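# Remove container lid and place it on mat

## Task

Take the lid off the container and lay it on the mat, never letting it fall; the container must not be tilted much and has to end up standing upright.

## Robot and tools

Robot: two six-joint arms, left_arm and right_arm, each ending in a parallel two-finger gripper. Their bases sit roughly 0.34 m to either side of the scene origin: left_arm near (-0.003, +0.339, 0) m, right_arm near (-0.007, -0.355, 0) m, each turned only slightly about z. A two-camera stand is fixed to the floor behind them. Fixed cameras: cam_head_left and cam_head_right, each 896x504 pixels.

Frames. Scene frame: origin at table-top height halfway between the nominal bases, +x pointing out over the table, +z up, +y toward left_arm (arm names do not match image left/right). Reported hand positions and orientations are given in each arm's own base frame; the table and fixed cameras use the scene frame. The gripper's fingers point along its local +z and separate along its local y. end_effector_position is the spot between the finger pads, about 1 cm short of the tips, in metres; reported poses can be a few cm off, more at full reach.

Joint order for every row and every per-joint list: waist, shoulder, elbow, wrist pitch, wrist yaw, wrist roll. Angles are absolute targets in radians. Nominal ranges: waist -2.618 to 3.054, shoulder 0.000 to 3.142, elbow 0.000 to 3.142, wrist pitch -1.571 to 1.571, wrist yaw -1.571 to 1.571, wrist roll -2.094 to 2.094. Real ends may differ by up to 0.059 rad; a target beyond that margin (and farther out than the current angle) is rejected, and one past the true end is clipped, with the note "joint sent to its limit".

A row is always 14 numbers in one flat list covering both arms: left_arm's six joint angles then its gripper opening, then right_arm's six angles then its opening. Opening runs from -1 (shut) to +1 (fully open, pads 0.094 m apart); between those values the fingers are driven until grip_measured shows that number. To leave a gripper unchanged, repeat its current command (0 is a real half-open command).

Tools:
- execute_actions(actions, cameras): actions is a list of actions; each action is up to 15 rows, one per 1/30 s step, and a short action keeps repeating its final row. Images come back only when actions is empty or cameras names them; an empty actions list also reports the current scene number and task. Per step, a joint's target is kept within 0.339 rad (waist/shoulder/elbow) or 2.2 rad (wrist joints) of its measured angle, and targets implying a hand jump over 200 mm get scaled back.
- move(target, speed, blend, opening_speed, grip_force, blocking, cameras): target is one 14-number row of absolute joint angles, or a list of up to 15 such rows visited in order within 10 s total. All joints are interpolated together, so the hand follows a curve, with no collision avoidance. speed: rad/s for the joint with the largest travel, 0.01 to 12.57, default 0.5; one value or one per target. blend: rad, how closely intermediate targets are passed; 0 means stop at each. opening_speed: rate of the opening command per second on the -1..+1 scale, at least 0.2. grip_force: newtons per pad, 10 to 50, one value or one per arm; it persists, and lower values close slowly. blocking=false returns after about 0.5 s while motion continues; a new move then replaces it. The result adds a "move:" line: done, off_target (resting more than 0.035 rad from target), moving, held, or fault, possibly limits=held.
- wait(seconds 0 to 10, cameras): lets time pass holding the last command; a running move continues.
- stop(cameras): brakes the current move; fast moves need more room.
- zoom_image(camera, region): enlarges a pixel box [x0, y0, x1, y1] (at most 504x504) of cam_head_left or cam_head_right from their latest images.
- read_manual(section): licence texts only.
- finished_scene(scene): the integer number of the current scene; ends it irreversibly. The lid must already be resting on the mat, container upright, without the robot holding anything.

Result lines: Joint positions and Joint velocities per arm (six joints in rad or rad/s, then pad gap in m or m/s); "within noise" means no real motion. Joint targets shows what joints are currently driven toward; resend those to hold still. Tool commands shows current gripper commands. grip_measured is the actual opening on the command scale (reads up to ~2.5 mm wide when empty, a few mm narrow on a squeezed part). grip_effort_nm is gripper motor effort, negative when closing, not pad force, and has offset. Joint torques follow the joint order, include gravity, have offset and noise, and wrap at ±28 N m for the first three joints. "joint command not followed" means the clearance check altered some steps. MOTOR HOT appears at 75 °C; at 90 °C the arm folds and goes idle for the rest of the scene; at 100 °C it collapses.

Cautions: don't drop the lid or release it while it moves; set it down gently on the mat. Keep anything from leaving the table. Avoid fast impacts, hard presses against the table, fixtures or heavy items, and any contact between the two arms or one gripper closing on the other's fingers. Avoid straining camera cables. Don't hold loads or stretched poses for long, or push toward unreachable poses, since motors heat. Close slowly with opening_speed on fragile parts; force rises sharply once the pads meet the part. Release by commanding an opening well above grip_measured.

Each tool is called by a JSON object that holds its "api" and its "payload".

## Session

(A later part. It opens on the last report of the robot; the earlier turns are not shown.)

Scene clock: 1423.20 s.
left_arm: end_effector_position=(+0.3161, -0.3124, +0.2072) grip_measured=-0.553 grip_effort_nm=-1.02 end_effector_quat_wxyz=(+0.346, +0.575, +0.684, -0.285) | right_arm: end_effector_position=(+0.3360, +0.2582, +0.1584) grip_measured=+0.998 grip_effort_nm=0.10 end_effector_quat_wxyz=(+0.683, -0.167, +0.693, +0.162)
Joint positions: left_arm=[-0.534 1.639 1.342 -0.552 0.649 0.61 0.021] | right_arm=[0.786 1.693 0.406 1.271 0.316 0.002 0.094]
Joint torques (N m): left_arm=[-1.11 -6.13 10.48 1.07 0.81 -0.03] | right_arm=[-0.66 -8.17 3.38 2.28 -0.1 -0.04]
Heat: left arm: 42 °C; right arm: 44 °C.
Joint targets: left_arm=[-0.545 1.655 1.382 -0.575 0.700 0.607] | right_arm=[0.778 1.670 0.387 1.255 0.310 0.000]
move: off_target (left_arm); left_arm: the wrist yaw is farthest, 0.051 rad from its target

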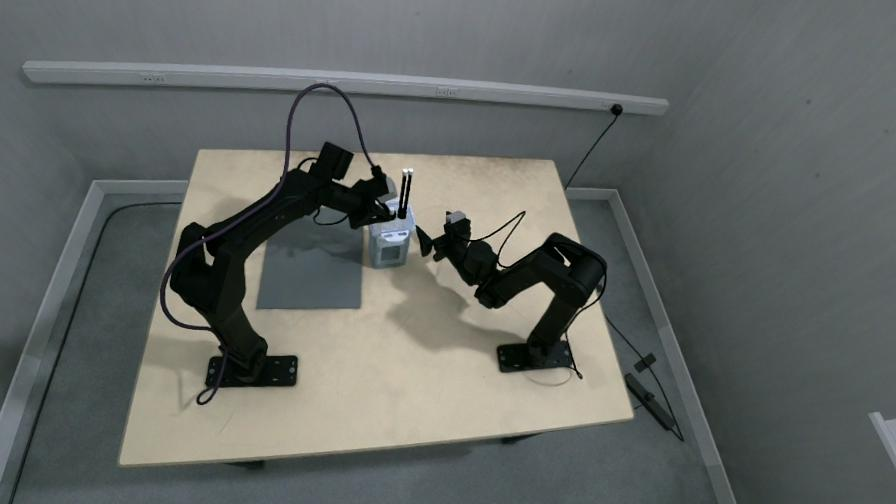

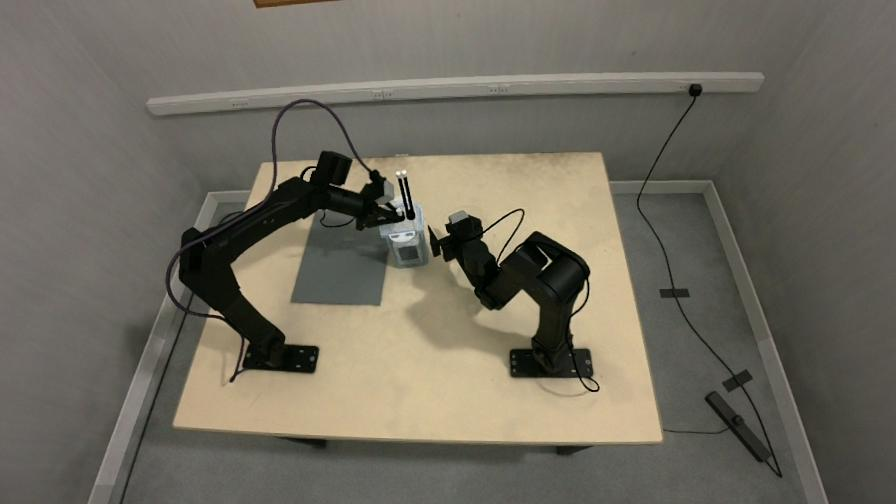

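{"api": "move", "payload": {"target": [[-0.545,1.655,1.382,-0.575,0.70,0.607,-0.75,0.978,1.603,0.31,1.33,0.515,0,1],[-0.545,1.655,1.382,-0.575,0.70,0.607,-0.75,0.902,1.66,0.388,1.312,0.43,0,1],[-0.545,1.655,1.382,-0.575,0.70,0.607,-0.75,0.826,1.741,0.498,1.27,0.352,0,1],[-0.545,1.655,1.382,-0.575,0.70,0.607,-0.75,0.826,1.741,0.502,1.265,0.44,0,1]], "speed": [0.2,0.15,0.08,0.05], "cameras": ["cam_head_right","cam_head_left"]}}

{"api": "zoom_image", "payload": {"camera": "cam_head_right", "region": [400, 200, 450, 260]}}

{"api": "zoom_image", "payload": {"camera": "cam_head_left", "region": [390, 200, 450, 270]}}

Scene clock: 1448.87 s.
left_arm: end_effector_position=(+0.3175, -0.3121, +0.2072) grip_measured=-0.553 grip_effort_nm=-1.02 end_effector_quat_wxyz=(+0.347, +0.573, +0.687, -0.283) | right_arm: end_effector_position=(+0.3384, +0.2722, +0.1671) grip_measured=+0.998 grip_effort_nm=0.09 end_effector_quat_wxyz=(+0.693, -0.153, +0.686, +0.159)
Joint positions: left_arm=[-0.534 1.639 1.342 -0.548 0.643 0.605 0.021] | right_arm=[0.833 1.724 0.461 1.276 0.389 0.002 0.094]
Joint torques (N m): left_arm=[-1.09 -6.13 10.54 1.05 0.88 0.02] | right_arm=[-0.61 -5.31 8.28 2.29 0.48 -0.04]
Heat: left arm: 44 °C; right arm: 43 °C.
Joint targets: left_arm=[-0.545 1.655 1.382 -0.575 0.700 0.607] | right_arm=[0.826 1.741 0.502 1.265 0.440 0.000]
move: off_target (left_arm, right_arm); left_arm: the wrist yaw is farthest, 0.057 rad from its target; right_arm: the wrist yaw is farthest, 0.051 rad from its target

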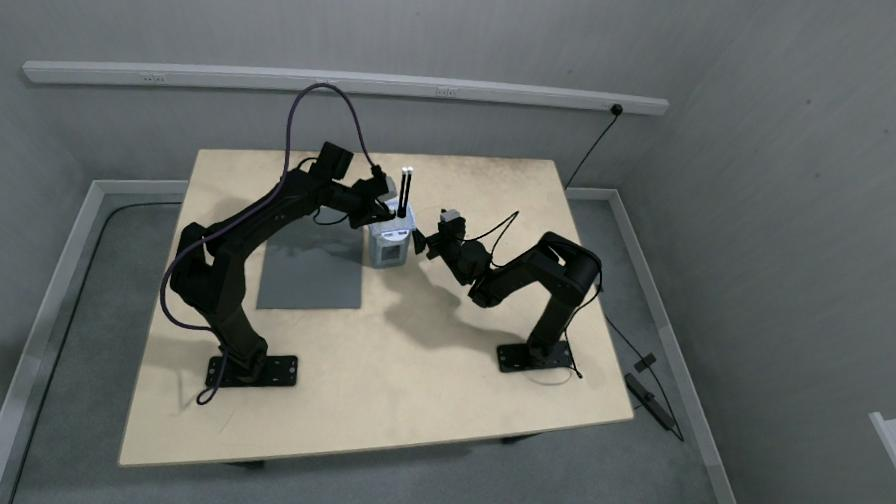

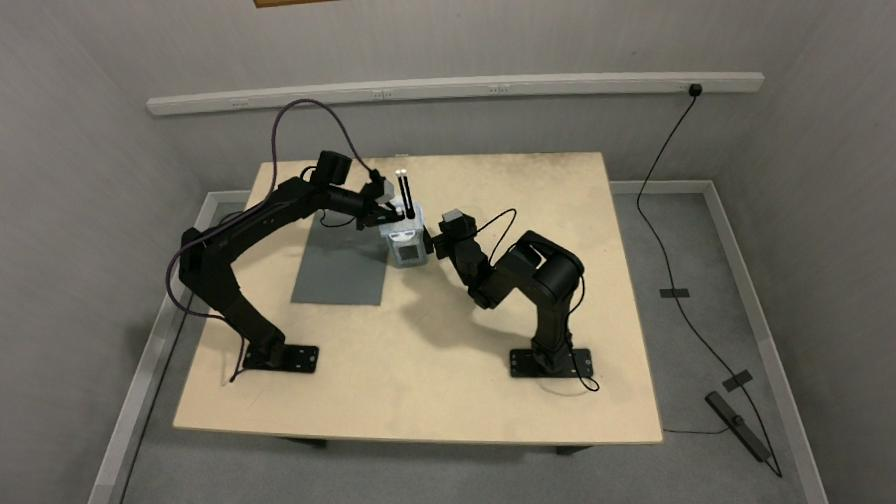

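Scaled by 8.400 from the camera's 896x504 image, which has a finer 1280x720 frame.

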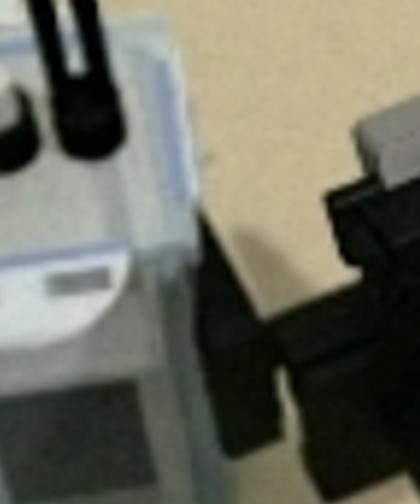

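Scaled by 7.200 from the camera's 896x504 image, which has a finer 1280x720 frame.

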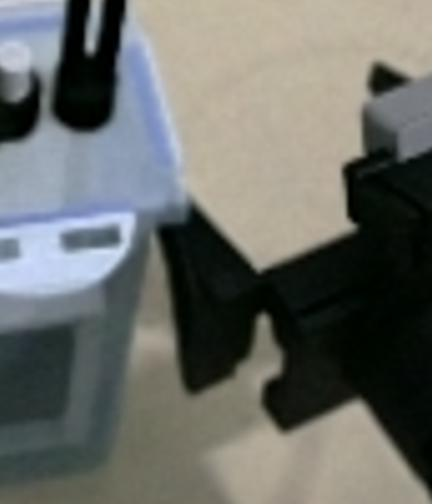

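{"api": "move", "payload": {"target": [[-0.545,1.655,1.382,-0.575,0.70,0.607,-0.75,0.826,1.741,0.51,1.265,0.55,0,1]], "speed": 0.06, "cameras": ["cam_head_right","cam_head_left"]}}

{"api": "zoom_image", "payload": {"camera": "cam_head_right", "region": [400, 200, 450, 260]}}

{"api": "zoom_image", "payload": {"camera": "cam_head_left", "region": [390, 200, 450, 270]}}

Scene clock: 1461.73 s.
left_arm: end_effector_position=(+0.3212, -0.3135, +0.2069) grip_measured=-0.553 grip_effort_nm=-1.02 end_effector_quat_wxyz=(+0.352, +0.571, +0.686, -0.281) | right_arm: end_effector_position=(+0.3426, +0.2687, +0.1669) grip_measured=+0.998 grip_effort_nm=0.06 end_effector_quat_wxyz=(+0.695, -0.140, +0.691, +0.141)
Joint positions: left_arm=[-0.534 1.645 1.342 -0.529 0.638 0.6 0.021] | right_arm=[0.84 1.73 0.476 1.262 0.44 -0.003 0.094]
Joint torques (N m): left_arm=[-1.1 -6.69 10.51 0.87 0.94 0.08] | right_arm=[-1.17 -5.85 7.82 2.42 1.03 0.01]
Heat: left arm: 44 °C; right arm: 44 °C.
Joint targets: left_arm=[-0.545 1.655 1.382 -0.575 0.700 0.607] | right_arm=[0.826 1.741 0.510 1.265 0.550 0.000]
move: off_target (left_arm, right_arm); left_arm: the wrist yaw is farthest, 0.062 rad from its target; right_arm: the wrist yaw is farthest, 0.110 rad from its target

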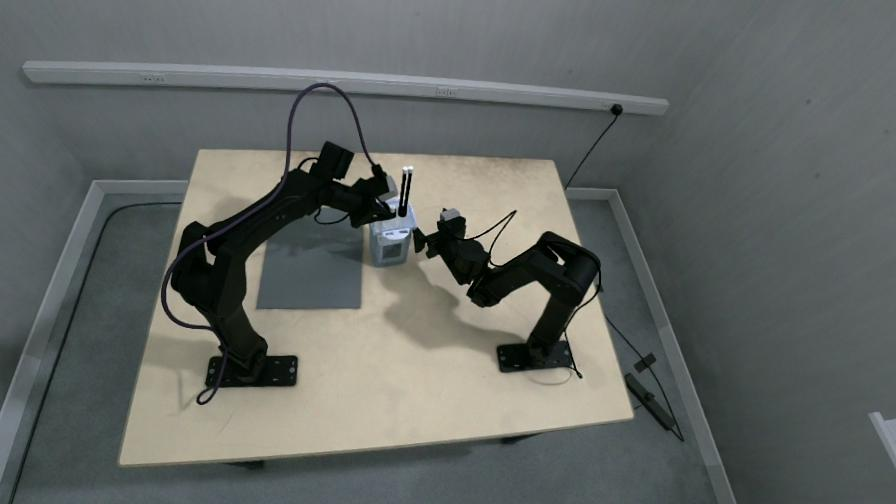

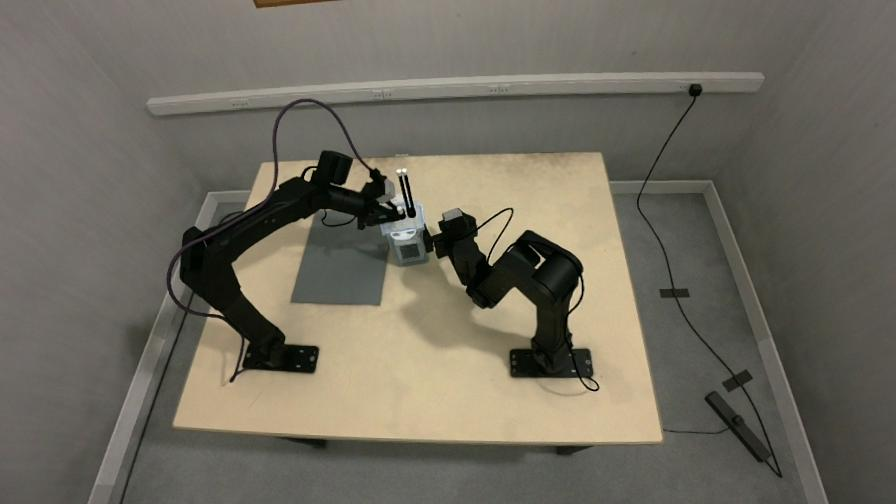

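Scaled by 8.400 from the camera's 896x504 image, which has a finer 1280x720 frame.

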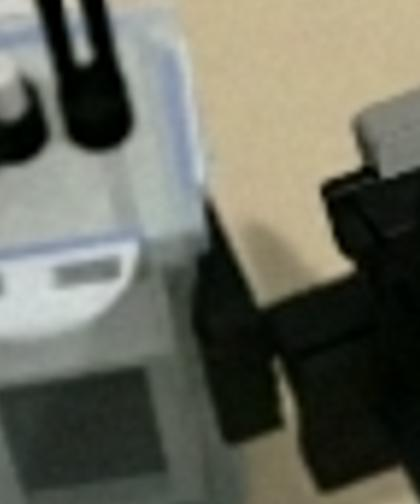

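Scaled by 7.200 from the camera's 896x504 image, which has a finer 1280x720 frame.

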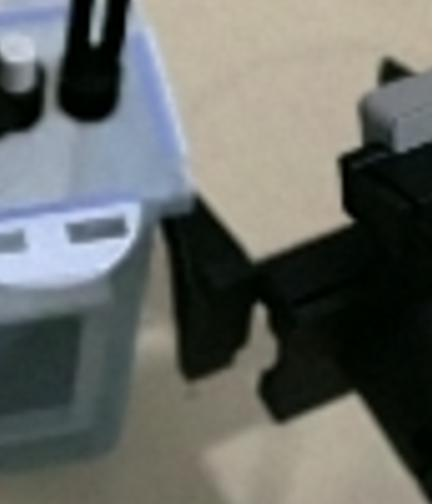

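{"api": "move", "payload": {"target": [[-0.545,1.655,1.382,-0.575,0.70,0.607,-0.75,0.826,1.741,0.515,1.265,0.68,0,1]], "speed": 0.06, "cameras": ["cam_head_right","cam_head_left"]}}

{"api": "zoom_image", "payload": {"camera": "cam_head_right", "region": [400, 200, 450, 260]}}

{"api": "zoom_image", "payload": {"camera": "cam_head_left", "region": [390, 200, 450, 270]}}

Scene clock: 1471.20 s.
left_arm: end_effector_position=(+0.3178, -0.3173, +0.2065) grip_measured=-0.553 grip_effort_nm=-1.02 end_effector_quat_wxyz=(+0.349, +0.576, +0.679, -0.290) | right_arm: end_effector_position=(+0.3575, +0.2271, +0.1667) grip_measured=+0.999 grip_effort_nm=0.04 end_effector_quat_wxyz=(+0.706, -0.059, +0.704, +0.056)
Joint positions: left_arm=[-0.538 1.652 1.344 -0.529 0.66 0.608 0.021] | right_arm=[0.831 1.731 0.483 1.252 0.668 -0.007 0.094]
Joint torques (N m): left_arm=[-0.73 -7.27 10.28 0.87 0.71 0] | right_arm=[-0.42 -5.91 7.54 2.44 0.17 0.07]
Heat: left arm: 44 °C; right arm: 45 °C.
Joint targets: left_arm=[-0.545 1.655 1.382 -0.575 0.700 0.607] | right_arm=[0.826 1.741 0.515 1.265 0.680 0.000]
move: off_target (left_arm); left_arm: the wrist pitch is farthest, 0.046 rad from its target

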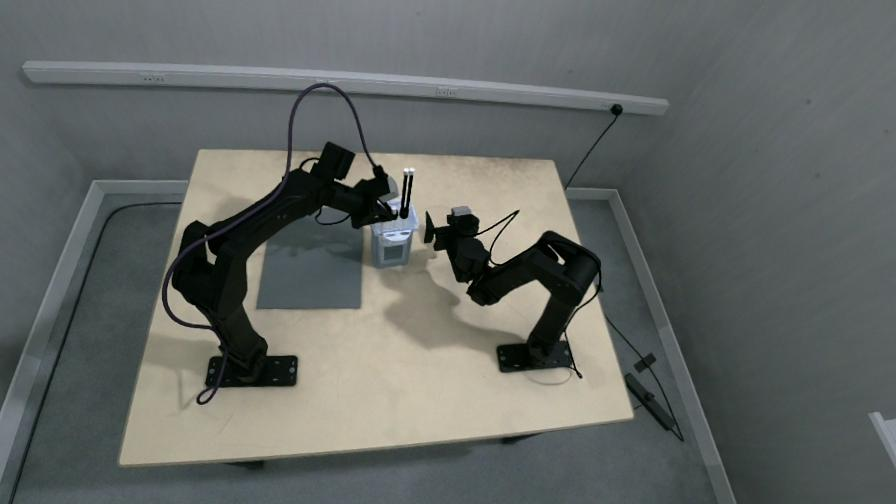

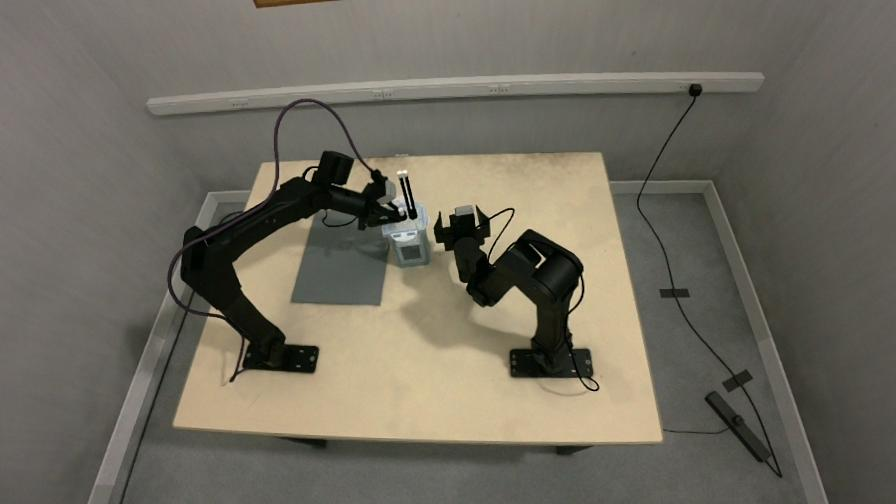

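Scaled by 8.400 from the camera's 896x504 image, which has a finer 1280x720 frame.

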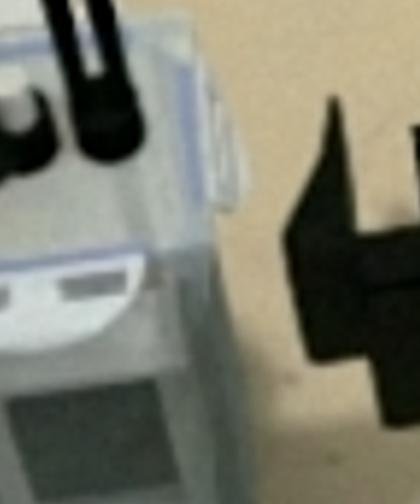

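Scaled by 7.200 from the camera's 896x504 image, which has a finer 1280x720 frame.

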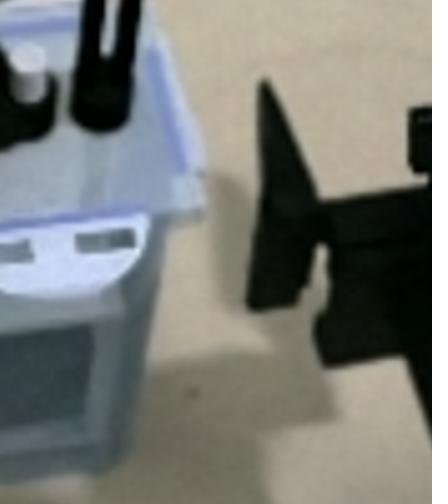

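{"api": "move", "payload": {"target": [[-0.545,1.655,1.382,-0.575,0.70,0.607,-0.75,0.826,1.831,0.515,1.355,0.68,0,1],[-0.545,1.655,1.382,-0.575,0.70,0.607,-0.75,0.826,1.831,0.515,1.355,0.46,0,1]], "speed": [0.15,0.1], "cameras": ["cam_head_right","cam_head_left"]}}

{"api": "zoom_image", "payload": {"camera": "cam_head_right", "region": [400, 200, 450, 260]}}

{"api": "zoom_image", "payload": {"camera": "cam_head_left", "region": [390, 200, 450, 270]}}

Scene clock: 1493.93 s.
left_arm: end_effector_position=(+0.3178, -0.3173, +0.2065) grip_measured=-0.553 grip_effort_nm=-1.02 end_effector_quat_wxyz=(+0.349, +0.576, +0.679, -0.290) | right_arm: end_effector_position=(+0.3509, +0.2655, +0.1493) grip_measured=+0.999 grip_effort_nm=0.04 end_effector_quat_wxyz=(+0.694, -0.132, +0.697, +0.124)
Joint positions: left_arm=[-0.538 1.652 1.344 -0.529 0.66 0.608 0.021] | right_arm=[0.831 1.818 0.488 1.323 0.466 -0.007 0.094]
Joint torques (N m): left_arm=[-0.7 -7.27 10.29 0.86 0.7 0] | right_arm=[-0.4 -6.09 6.83 2.74 -0.11 0.08]
Heat: left arm: 42 °C; right arm: 44 °C.
Joint targets: left_arm=[-0.545 1.655 1.382 -0.575 0.700 0.607] | right_arm=[0.826 1.831 0.515 1.355 0.460 0.000]
move: off_target (left_arm); left_arm: the wrist pitch is farthest, 0.046 rad from its target

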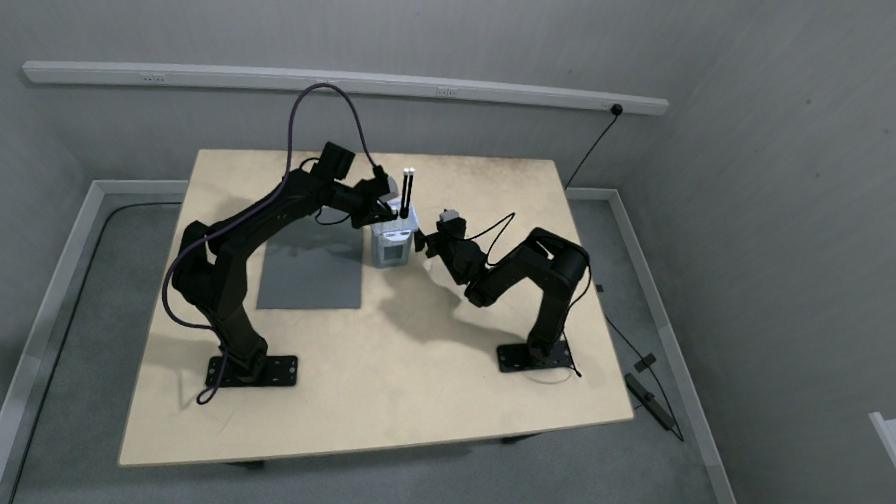

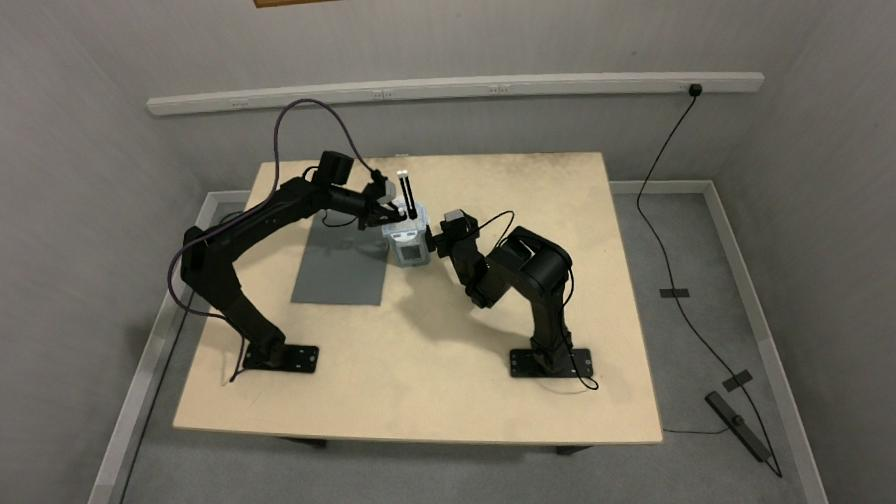

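Scaled by 8.400 from the camera's 896x504 image, which has a finer 1280x720 frame.

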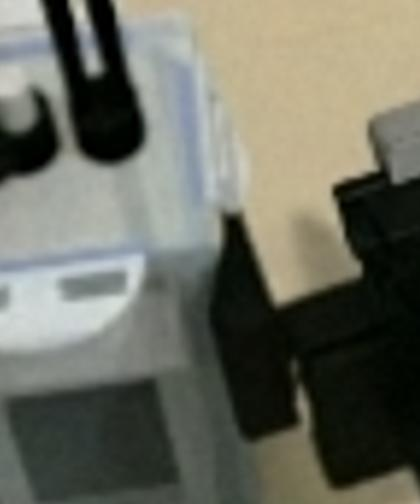

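Scaled by 7.200 from the camera's 896x504 image, which has a finer 1280x720 frame.

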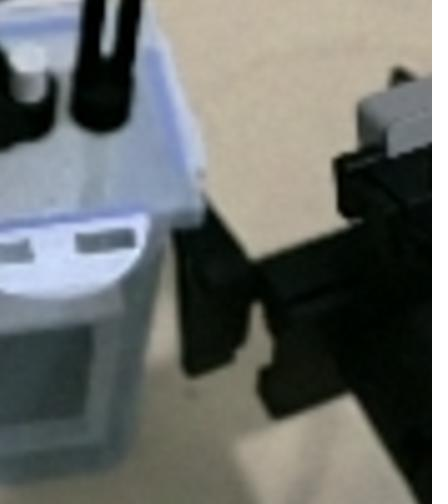

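{"api": "move", "payload": {"target": [[-0.545,1.655,1.382,-0.575,0.70,0.607,-0.75,0.826,1.64,0.515,1.165,0.50,0,1],[-0.545,1.655,1.382,-0.575,0.70,0.607,-0.75,0.826,1.56,0.515,1.085,0.53,0,1]], "speed": [0.1,0.1], "cameras": ["cam_head_right","cam_head_left"]}}

{"api": "zoom_image", "payload": {"camera": "cam_head_right", "region": [400, 200, 450, 260]}}

{"api": "zoom_image", "payload": {"camera": "cam_head_left", "region": [390, 200, 450, 270]}}

Scene clock: 1502.63 s.
left_arm: end_effector_position=(+0.3176, -0.3173, +0.2066) grip_measured=-0.553 grip_effort_nm=-1.02 end_effector_quat_wxyz=(+0.349, +0.577, +0.679, -0.291) | right_arm: end_effector_position=(+0.3458, +0.2473, +0.1795) grip_measured=+0.999 grip_effort_nm=0.04 end_effector_quat_wxyz=(+0.685, -0.124, +0.712, +0.095)
Joint positions: left_arm=[-0.538 1.652 1.344 -0.529 0.661 0.608 0.021] | right_arm=[0.831 1.589 0.488 1.051 0.52 -0.01 0.094]
Joint torques (N m): left_arm=[-0.68 -7.27 10.29 0.87 0.7 0] | right_arm=[-0.39 -8.59 7.94 2.75 0.12 0.11]
Heat: left arm: 42 °C; right arm: 44 °C.
Joint targets: left_arm=[-0.545 1.655 1.382 -0.575 0.700 0.607] | right_arm=[0.826 1.560 0.515 1.085 0.530 0.000]
move: off_target (left_arm); left_arm: the wrist pitch is farthest, 0.046 rad from its target

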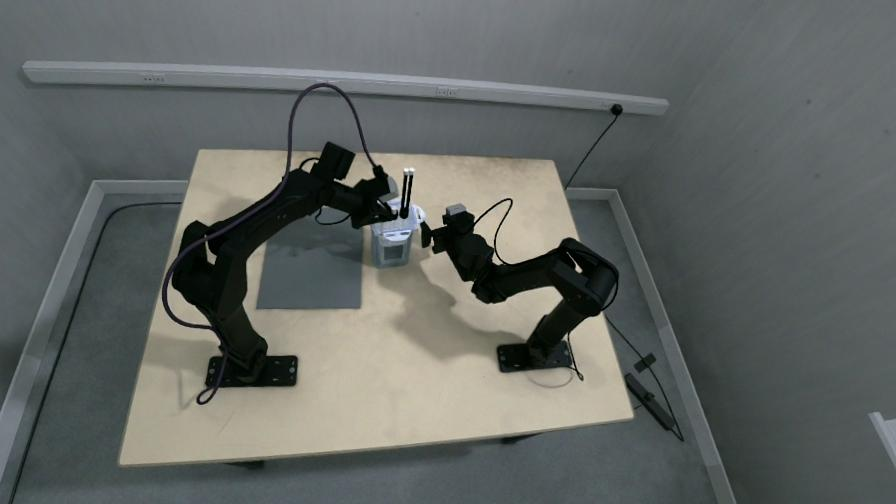

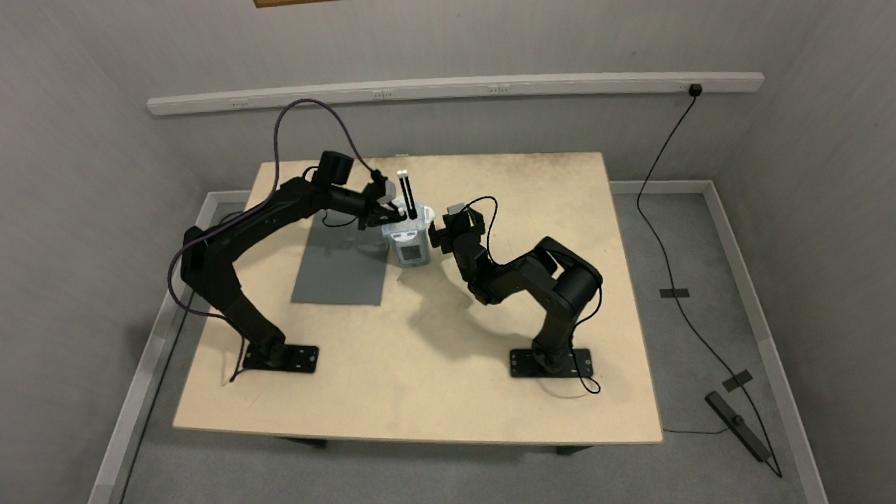

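Scaled by 8.400 from the camera's 896x504 image, which has a finer 1280x720 frame.

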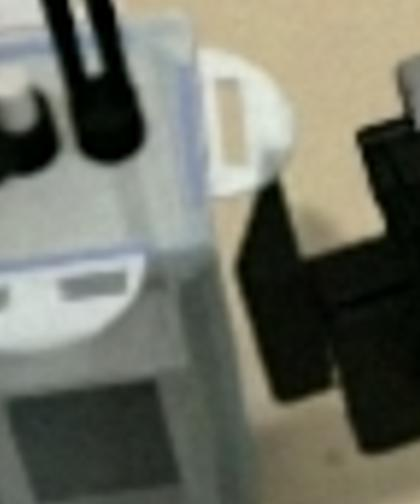

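Scaled by 7.200 from the camera's 896x504 image, which has a finer 1280x720 frame.

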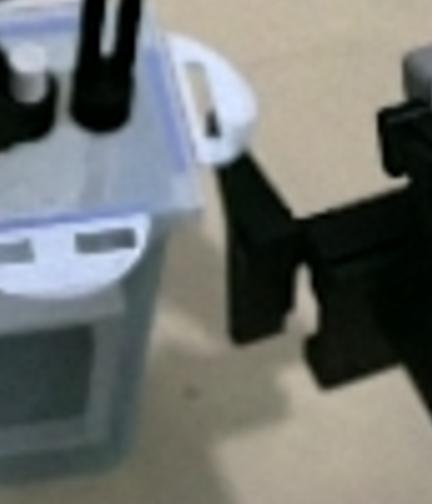

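{"api": "move", "payload": {"target": [[-0.545,1.655,1.382,-0.575,0.70,0.607,-0.75,0.826,1.62,0.515,1.145,0.55,0,1],[-0.545,1.655,1.382,-0.575,0.70,0.607,-0.75,0.80,1.62,0.48,1.145,0.85,0,0.4],[-0.545,1.655,1.382,-0.575,0.70,0.607,-0.75,0.4,1.5,0.4,1.12,0.0,0,0.4],[-0.545,1.655,1.382,-0.575,0.70,0.607,-0.75,0.1,1.6,0.8,0.8,-1.1,0,0.4],[-0.545,1.655,1.382,-0.575,0.70,0.607,-0.75,0.258,1.785,1.068,0.725,-1.447,0,0.4]], "speed": [0.15,0.3,0.7,0.7,0.5], "blend": [0,0,0.1,0.1,0], "cameras": ["cam_head_right","cam_head_left"]}}

{"api": "zoom_image", "payload": {"camera": "cam_head_right", "region": [390, 160, 480, 260]}}

{"api": "zoom_image", "payload": {"camera": "cam_head_left", "region": [380, 160, 470, 260]}}

Scene clock: 1552.43 s.
left_arm: end_effector_position=(+0.3175, -0.3173, +0.2065) grip_measured=-0.553 grip_effort_nm=-1.01 end_effector_quat_wxyz=(+0.349, +0.577, +0.679, -0.291) | right_arm: end_effector_position=(+0.3303, +0.2717, +0.2585) grip_measured=+0.402 grip_effort_nm=-0.16 end_effector_quat_wxyz=(-0.473, +0.533, -0.464, -0.526)
Joint positions: left_arm=[-0.538 1.652 1.344 -0.53 0.661 0.609 0.021] | right_arm=[0.255 1.769 1.033 0.748 -1.438 -0.004 0.066]
Joint torques (N m): left_arm=[-0.72 -7.24 10.32 0.88 0.7 -0.01] | right_arm=[0.27 -7.41 9.42 1.56 -0.06 0.03]
Motor temperatures (°C): left_arm=[29 40 41 29 26 26 30] | right_arm=[25 33 44 39 27 28 26]
Heat: left arm: 41 °C; right arm: 44 °C.
Joint targets: left_arm=[-0.545 1.655 1.382 -0.575 0.700 0.607] | right_arm=[0.258 1.785 1.068 0.725 -1.447 0.000]
move: off_target (left_arm); left_arm: the wrist pitch is farthest, 0.045 rad from its target

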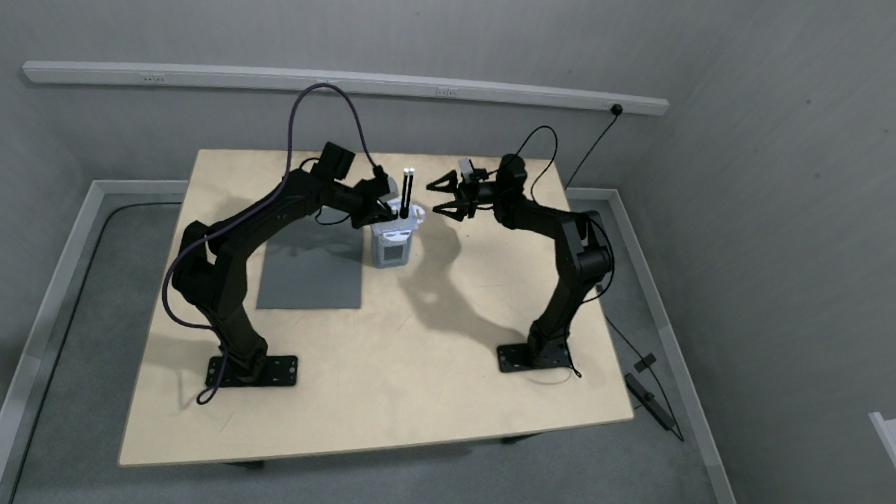

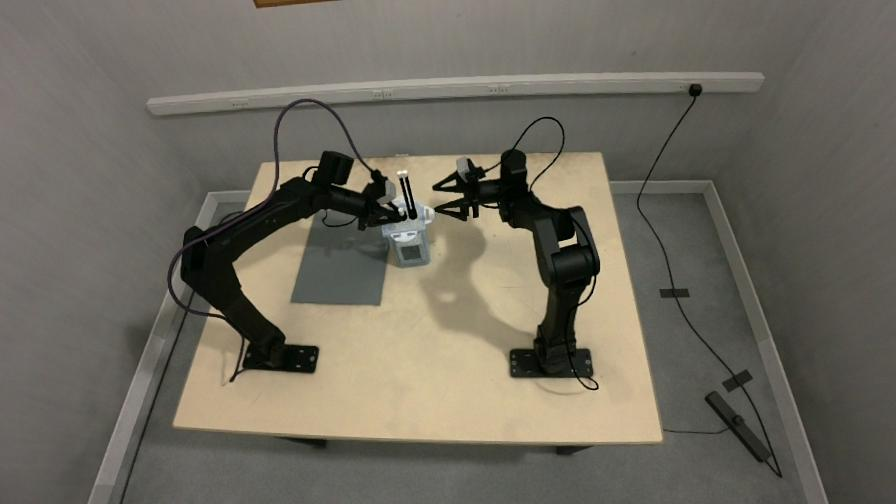

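Scaled by 5.040 from the camera's 896x504 image, which has a finer 1280x720 frame.

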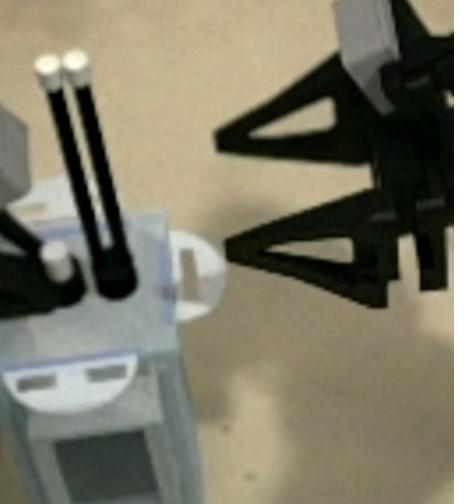

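Scaled by 5.040 from the camera's 896x504 image, which has a finer 1280x720 frame.

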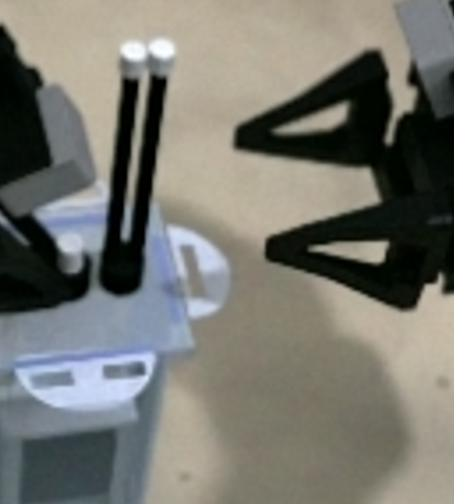

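{"api": "move", "payload": {"target": [[-0.545,1.655,1.382,-0.575,0.70,0.607,-0.75,0.354,1.814,1.096,0.717,-1.349,0,0.4],[-0.545,1.655,1.382,-0.575,0.70,0.607,-0.75,0.442,1.839,1.129,0.711,-1.261,0,0.4],[-0.545,1.655,1.382,-0.575,0.70,0.607,-0.75,0.442,1.839,1.129,0.711,-1.261,0,-0.6]], "speed": [0.2,0.15,0.1], "blend": [0.02,0,0], "opening_speed": 0.4, "grip_force": [50,30], "cameras": ["cam_head_right","cam_head_left"]}}

{"api": "zoom_image", "payload": {"camera": "cam_head_right", "region": [370, 160, 480, 260]}}

{"api": "zoom_image", "payload": {"camera": "cam_head_left", "region": [360, 160, 470, 260]}}

Scene clock: 1578.50 s.
left_arm: end_effector_position=(+0.3175, -0.3173, +0.2065) grip_measured=-0.553 grip_effort_nm=-1.02 end_effector_quat_wxyz=(+0.349, +0.577, +0.679, -0.291) | right_arm: end_effector_position=(+0.3179, +0.3402, +0.2563) grip_measured=-0.598 grip_effort_nm=-0.16 end_effector_quat_wxyz=(-0.467, +0.534, -0.462, -0.532)
Joint positions: left_arm=[-0.538 1.652 1.344 -0.53 0.661 0.609 0.021] | right_arm=[0.438 1.822 1.093 0.733 -1.269 -0.004 0.019]
Joint torques (N m): left_arm=[-0.73 -7.25 10.29 0.87 0.7 -0.01] | right_arm=[0.31 -7.92 9.69 1.69 0.05 0.03]
Heat: left arm: 41 °C; right arm: 45 °C.
Joint targets: left_arm=[-0.545 1.655 1.382 -0.575 0.700 0.607] | right_arm=[0.442 1.839 1.129 0.711 -1.261 0.000]
grip_force (N): 50, 30
move: off_target (left_arm, right_arm); target 3's new numbers were sent with right_arm's elbow 0.036 rad from that target; left_arm: the wrist pitch is farthest, 0.045 rad from its target; right_arm: the elbow is farthest, 0.036 rad from its target

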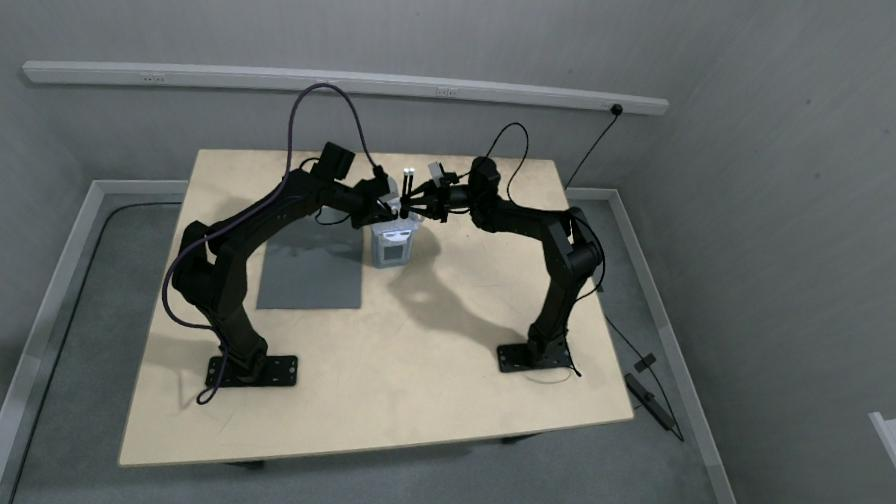

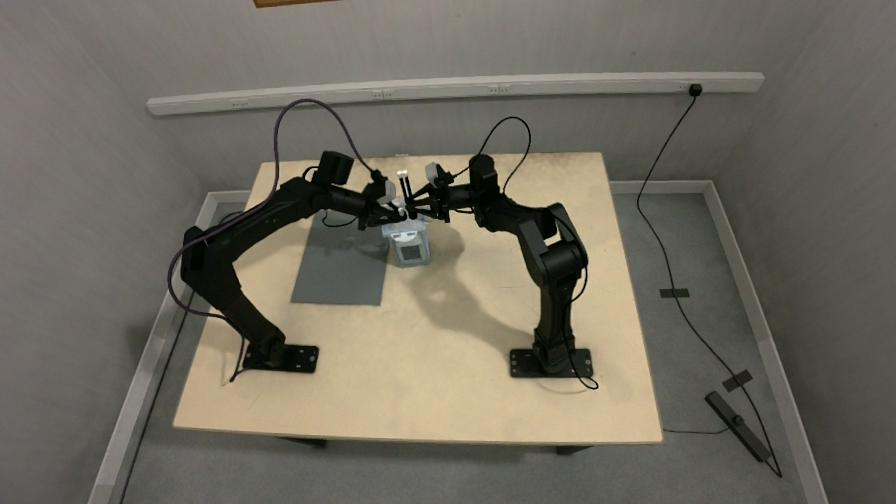

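Scaled by 4.582 from the camera's 896x504 image, which has a finer 1280x720 frame.

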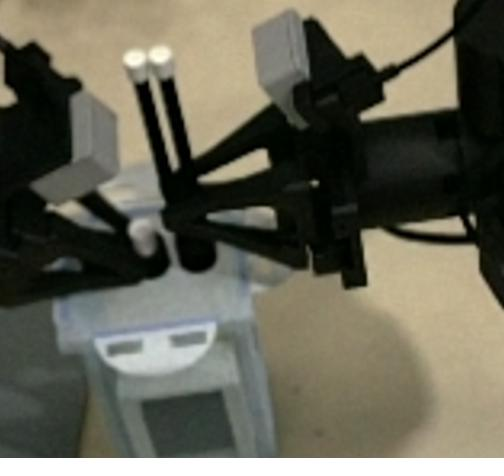

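Scaled by 4.582 from the camera's 896x504 image, which has a finer 1280x720 frame.

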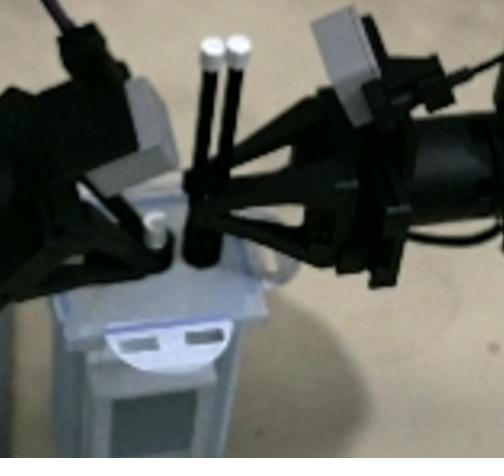

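{"api": "move", "payload": {"target": [[-0.545,1.655,1.382,-0.575,0.70,0.607,-0.75,0.442,1.839,1.129,0.711,-1.261,0,-0.98]], "speed": 0.1, "opening_speed": 0.3, "grip_force": [50,40], "cameras": ["cam_head_right","cam_head_left"]}}

{"api": "zoom_image", "payload": {"camera": "cam_head_right", "region": [370, 160, 480, 260]}}

Scene clock: 1585.73 s.
left_arm: end_effector_position=(+0.3160, -0.3176, +0.2065) grip_measured=-0.553 grip_effort_nm=-1.02 end_effector_quat_wxyz=(+0.348, +0.578, +0.677, -0.294) | right_arm: end_effector_position=(+0.3190, +0.3403, +0.2563) grip_measured=-0.848 grip_effort_nm=-0.87 end_effector_quat_wxyz=(-0.473, +0.537, -0.460, -0.526)
Joint positions: left_arm=[-0.538 1.652 1.344 -0.534 0.668 0.612 0.021] | right_arm=[0.438 1.822 1.093 0.732 -1.263 -0.021 0.007]
Joint torques (N m): left_arm=[-0.73 -7.24 10.3 0.9 0.62 -0.04] | right_arm=[0.31 -7.92 9.68 1.69 -0.01 0.23]
Heat: left arm: 41 °C; right arm: 46 °C.
Joint targets: left_arm=[-0.545 1.655 1.382 -0.575 0.700 0.607] | right_arm=[0.442 1.839 1.129 0.711 -1.261 0.000]
grip_force (N): 50, 40
move: off_target (left_arm, right_arm); left_arm: the wrist pitch is farthest, 0.041 rad from its target; right_arm: the elbow is farthest, 0.036 rad from its target

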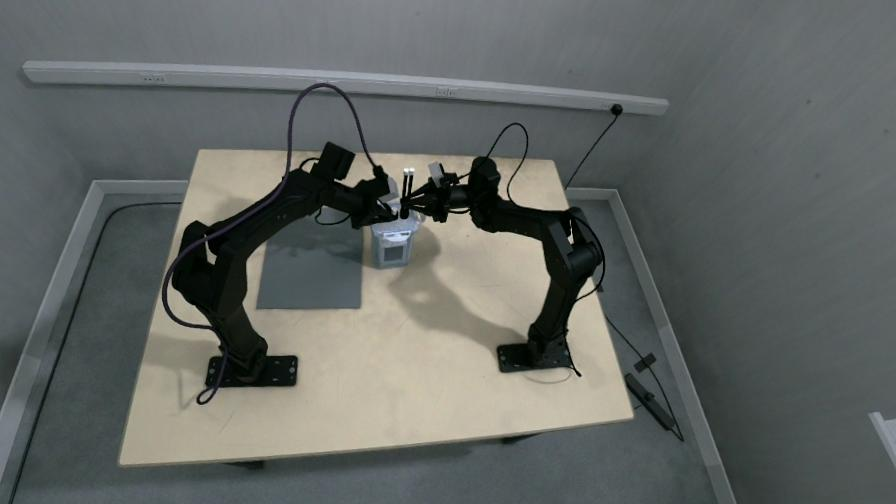

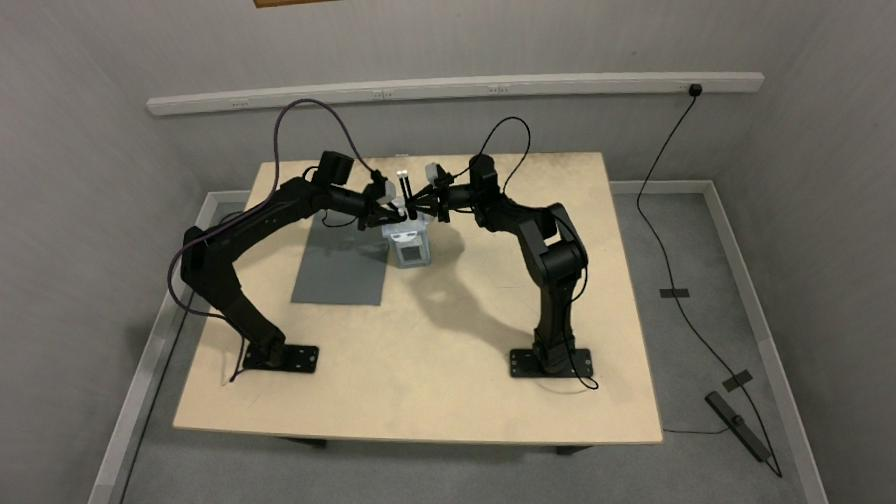

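Scaled by 4.582 from the camera's 896x504 image, which has a finer 1280x720 frame.

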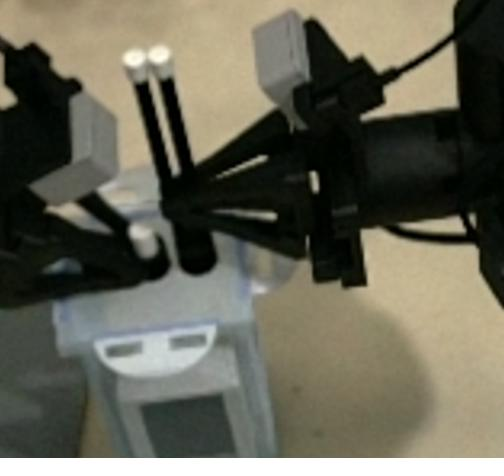

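{"api": "move", "payload": {"target": [[-0.545,1.655,1.382,-0.575,0.70,0.607,0.4,0.442,1.839,1.129,0.711,-1.261,0,-0.98],[-0.42,1.55,1.44,-0.76,0.73,0.68,0.4,0.442,1.839,1.129,0.711,-1.261,0,-0.98],[0.1,1.45,1.0,0.0,0.5,0.3,0.4,0.442,1.839,1.129,0.711,-1.261,0,-0.98]], "speed": [0.2,0.2,0.6], "blend": [0,0.05,0], "cameras": ["cam_head_right","cam_head_left"]}}

{"api": "zoom_image", "payload": {"camera": "cam_head_right", "region": [370, 180, 450, 280]}}

{"api": "zoom_image", "payload": {"camera": "cam_head_left", "region": [350, 180, 430, 280]}}

Scene clock: 1608.10 s.
left_arm: end_effector_position=(+0.4520, -0.0405, +0.2139) grip_measured=+0.398 grip_effort_nm=0.11 end_effector_quat_wxyz=(+0.528, +0.211, +0.815, -0.109) | right_arm: end_effector_position=(+0.3196, +0.3404, +0.2565) grip_measured=-0.848 grip_effort_nm=-0.88 end_effector_quat_wxyz=(-0.474, +0.536, -0.460, -0.525)
Joint positions: left_arm=[0.1 1.493 1.017 -0.021 0.501 0.305 0.066] | right_arm=[0.438 1.822 1.093 0.732 -1.26 -0.021 0.007]
Joint torques (N m): left_arm=[-0.13 -9.68 5.82 1.89 0.14 -0.06] | right_arm=[0.31 -7.94 9.59 1.7 -0.03 0.24]
Motor temperatures (°C): left_arm=[28 40 41 30 26 26 30] | right_arm=[25 32 48 34 27 28 27]
Heat: left arm: 41 °C; right arm: 48 °C.
Joint targets: left_arm=[0.100 1.450 1.000 0.000 0.500 0.300] | right_arm=[0.442 1.839 1.129 0.711 -1.261 0.000]
grip_force (N): 50, 40
move: off_target (left_arm, right_arm); left_arm: the shoulder is farthest, 0.043 rad from its target; right_arm: the elbow is farthest, 0.036 rad from its target

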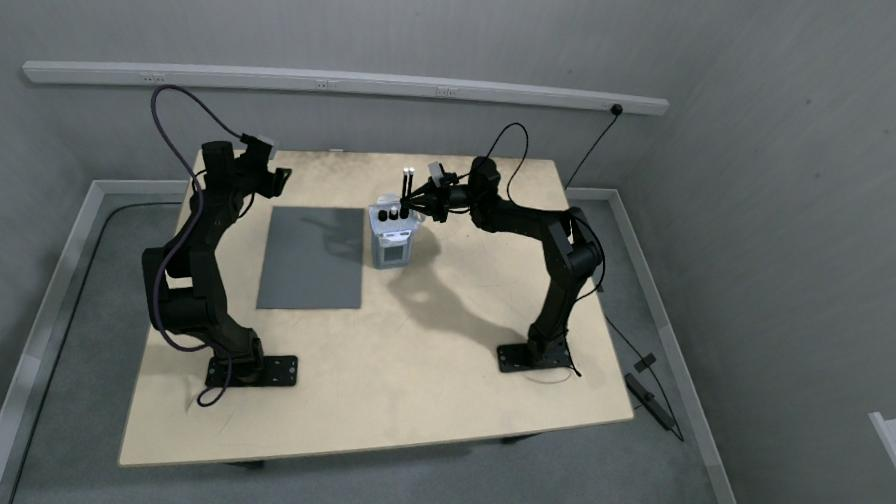

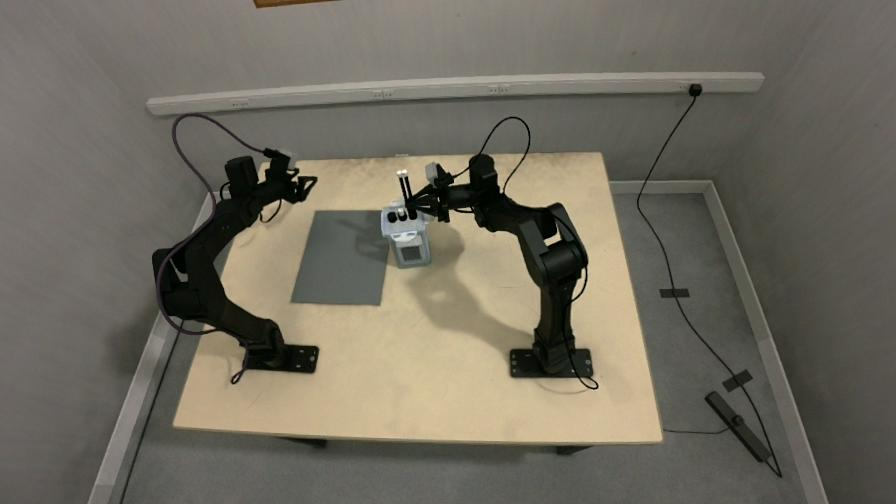

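Scaled by 5.040 from the camera's 896x504 image, which has a finer 1280x720 frame.

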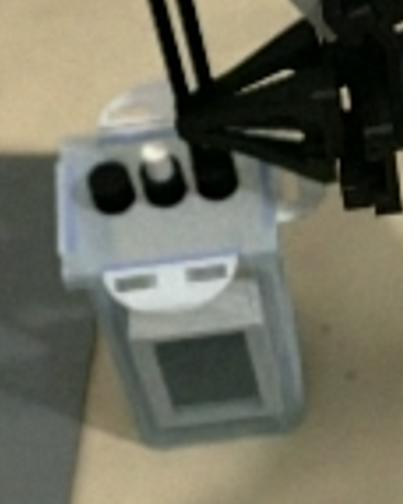

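Scaled by 5.040 from the camera's 896x504 image, which has a finer 1280x720 frame.

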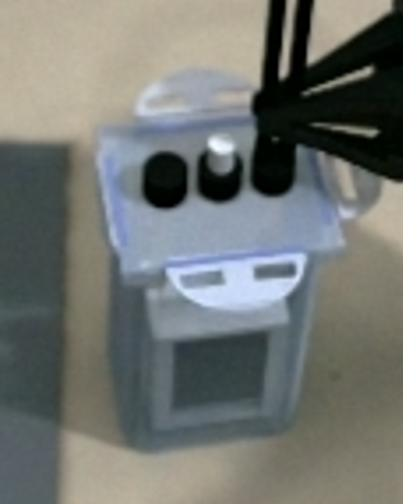

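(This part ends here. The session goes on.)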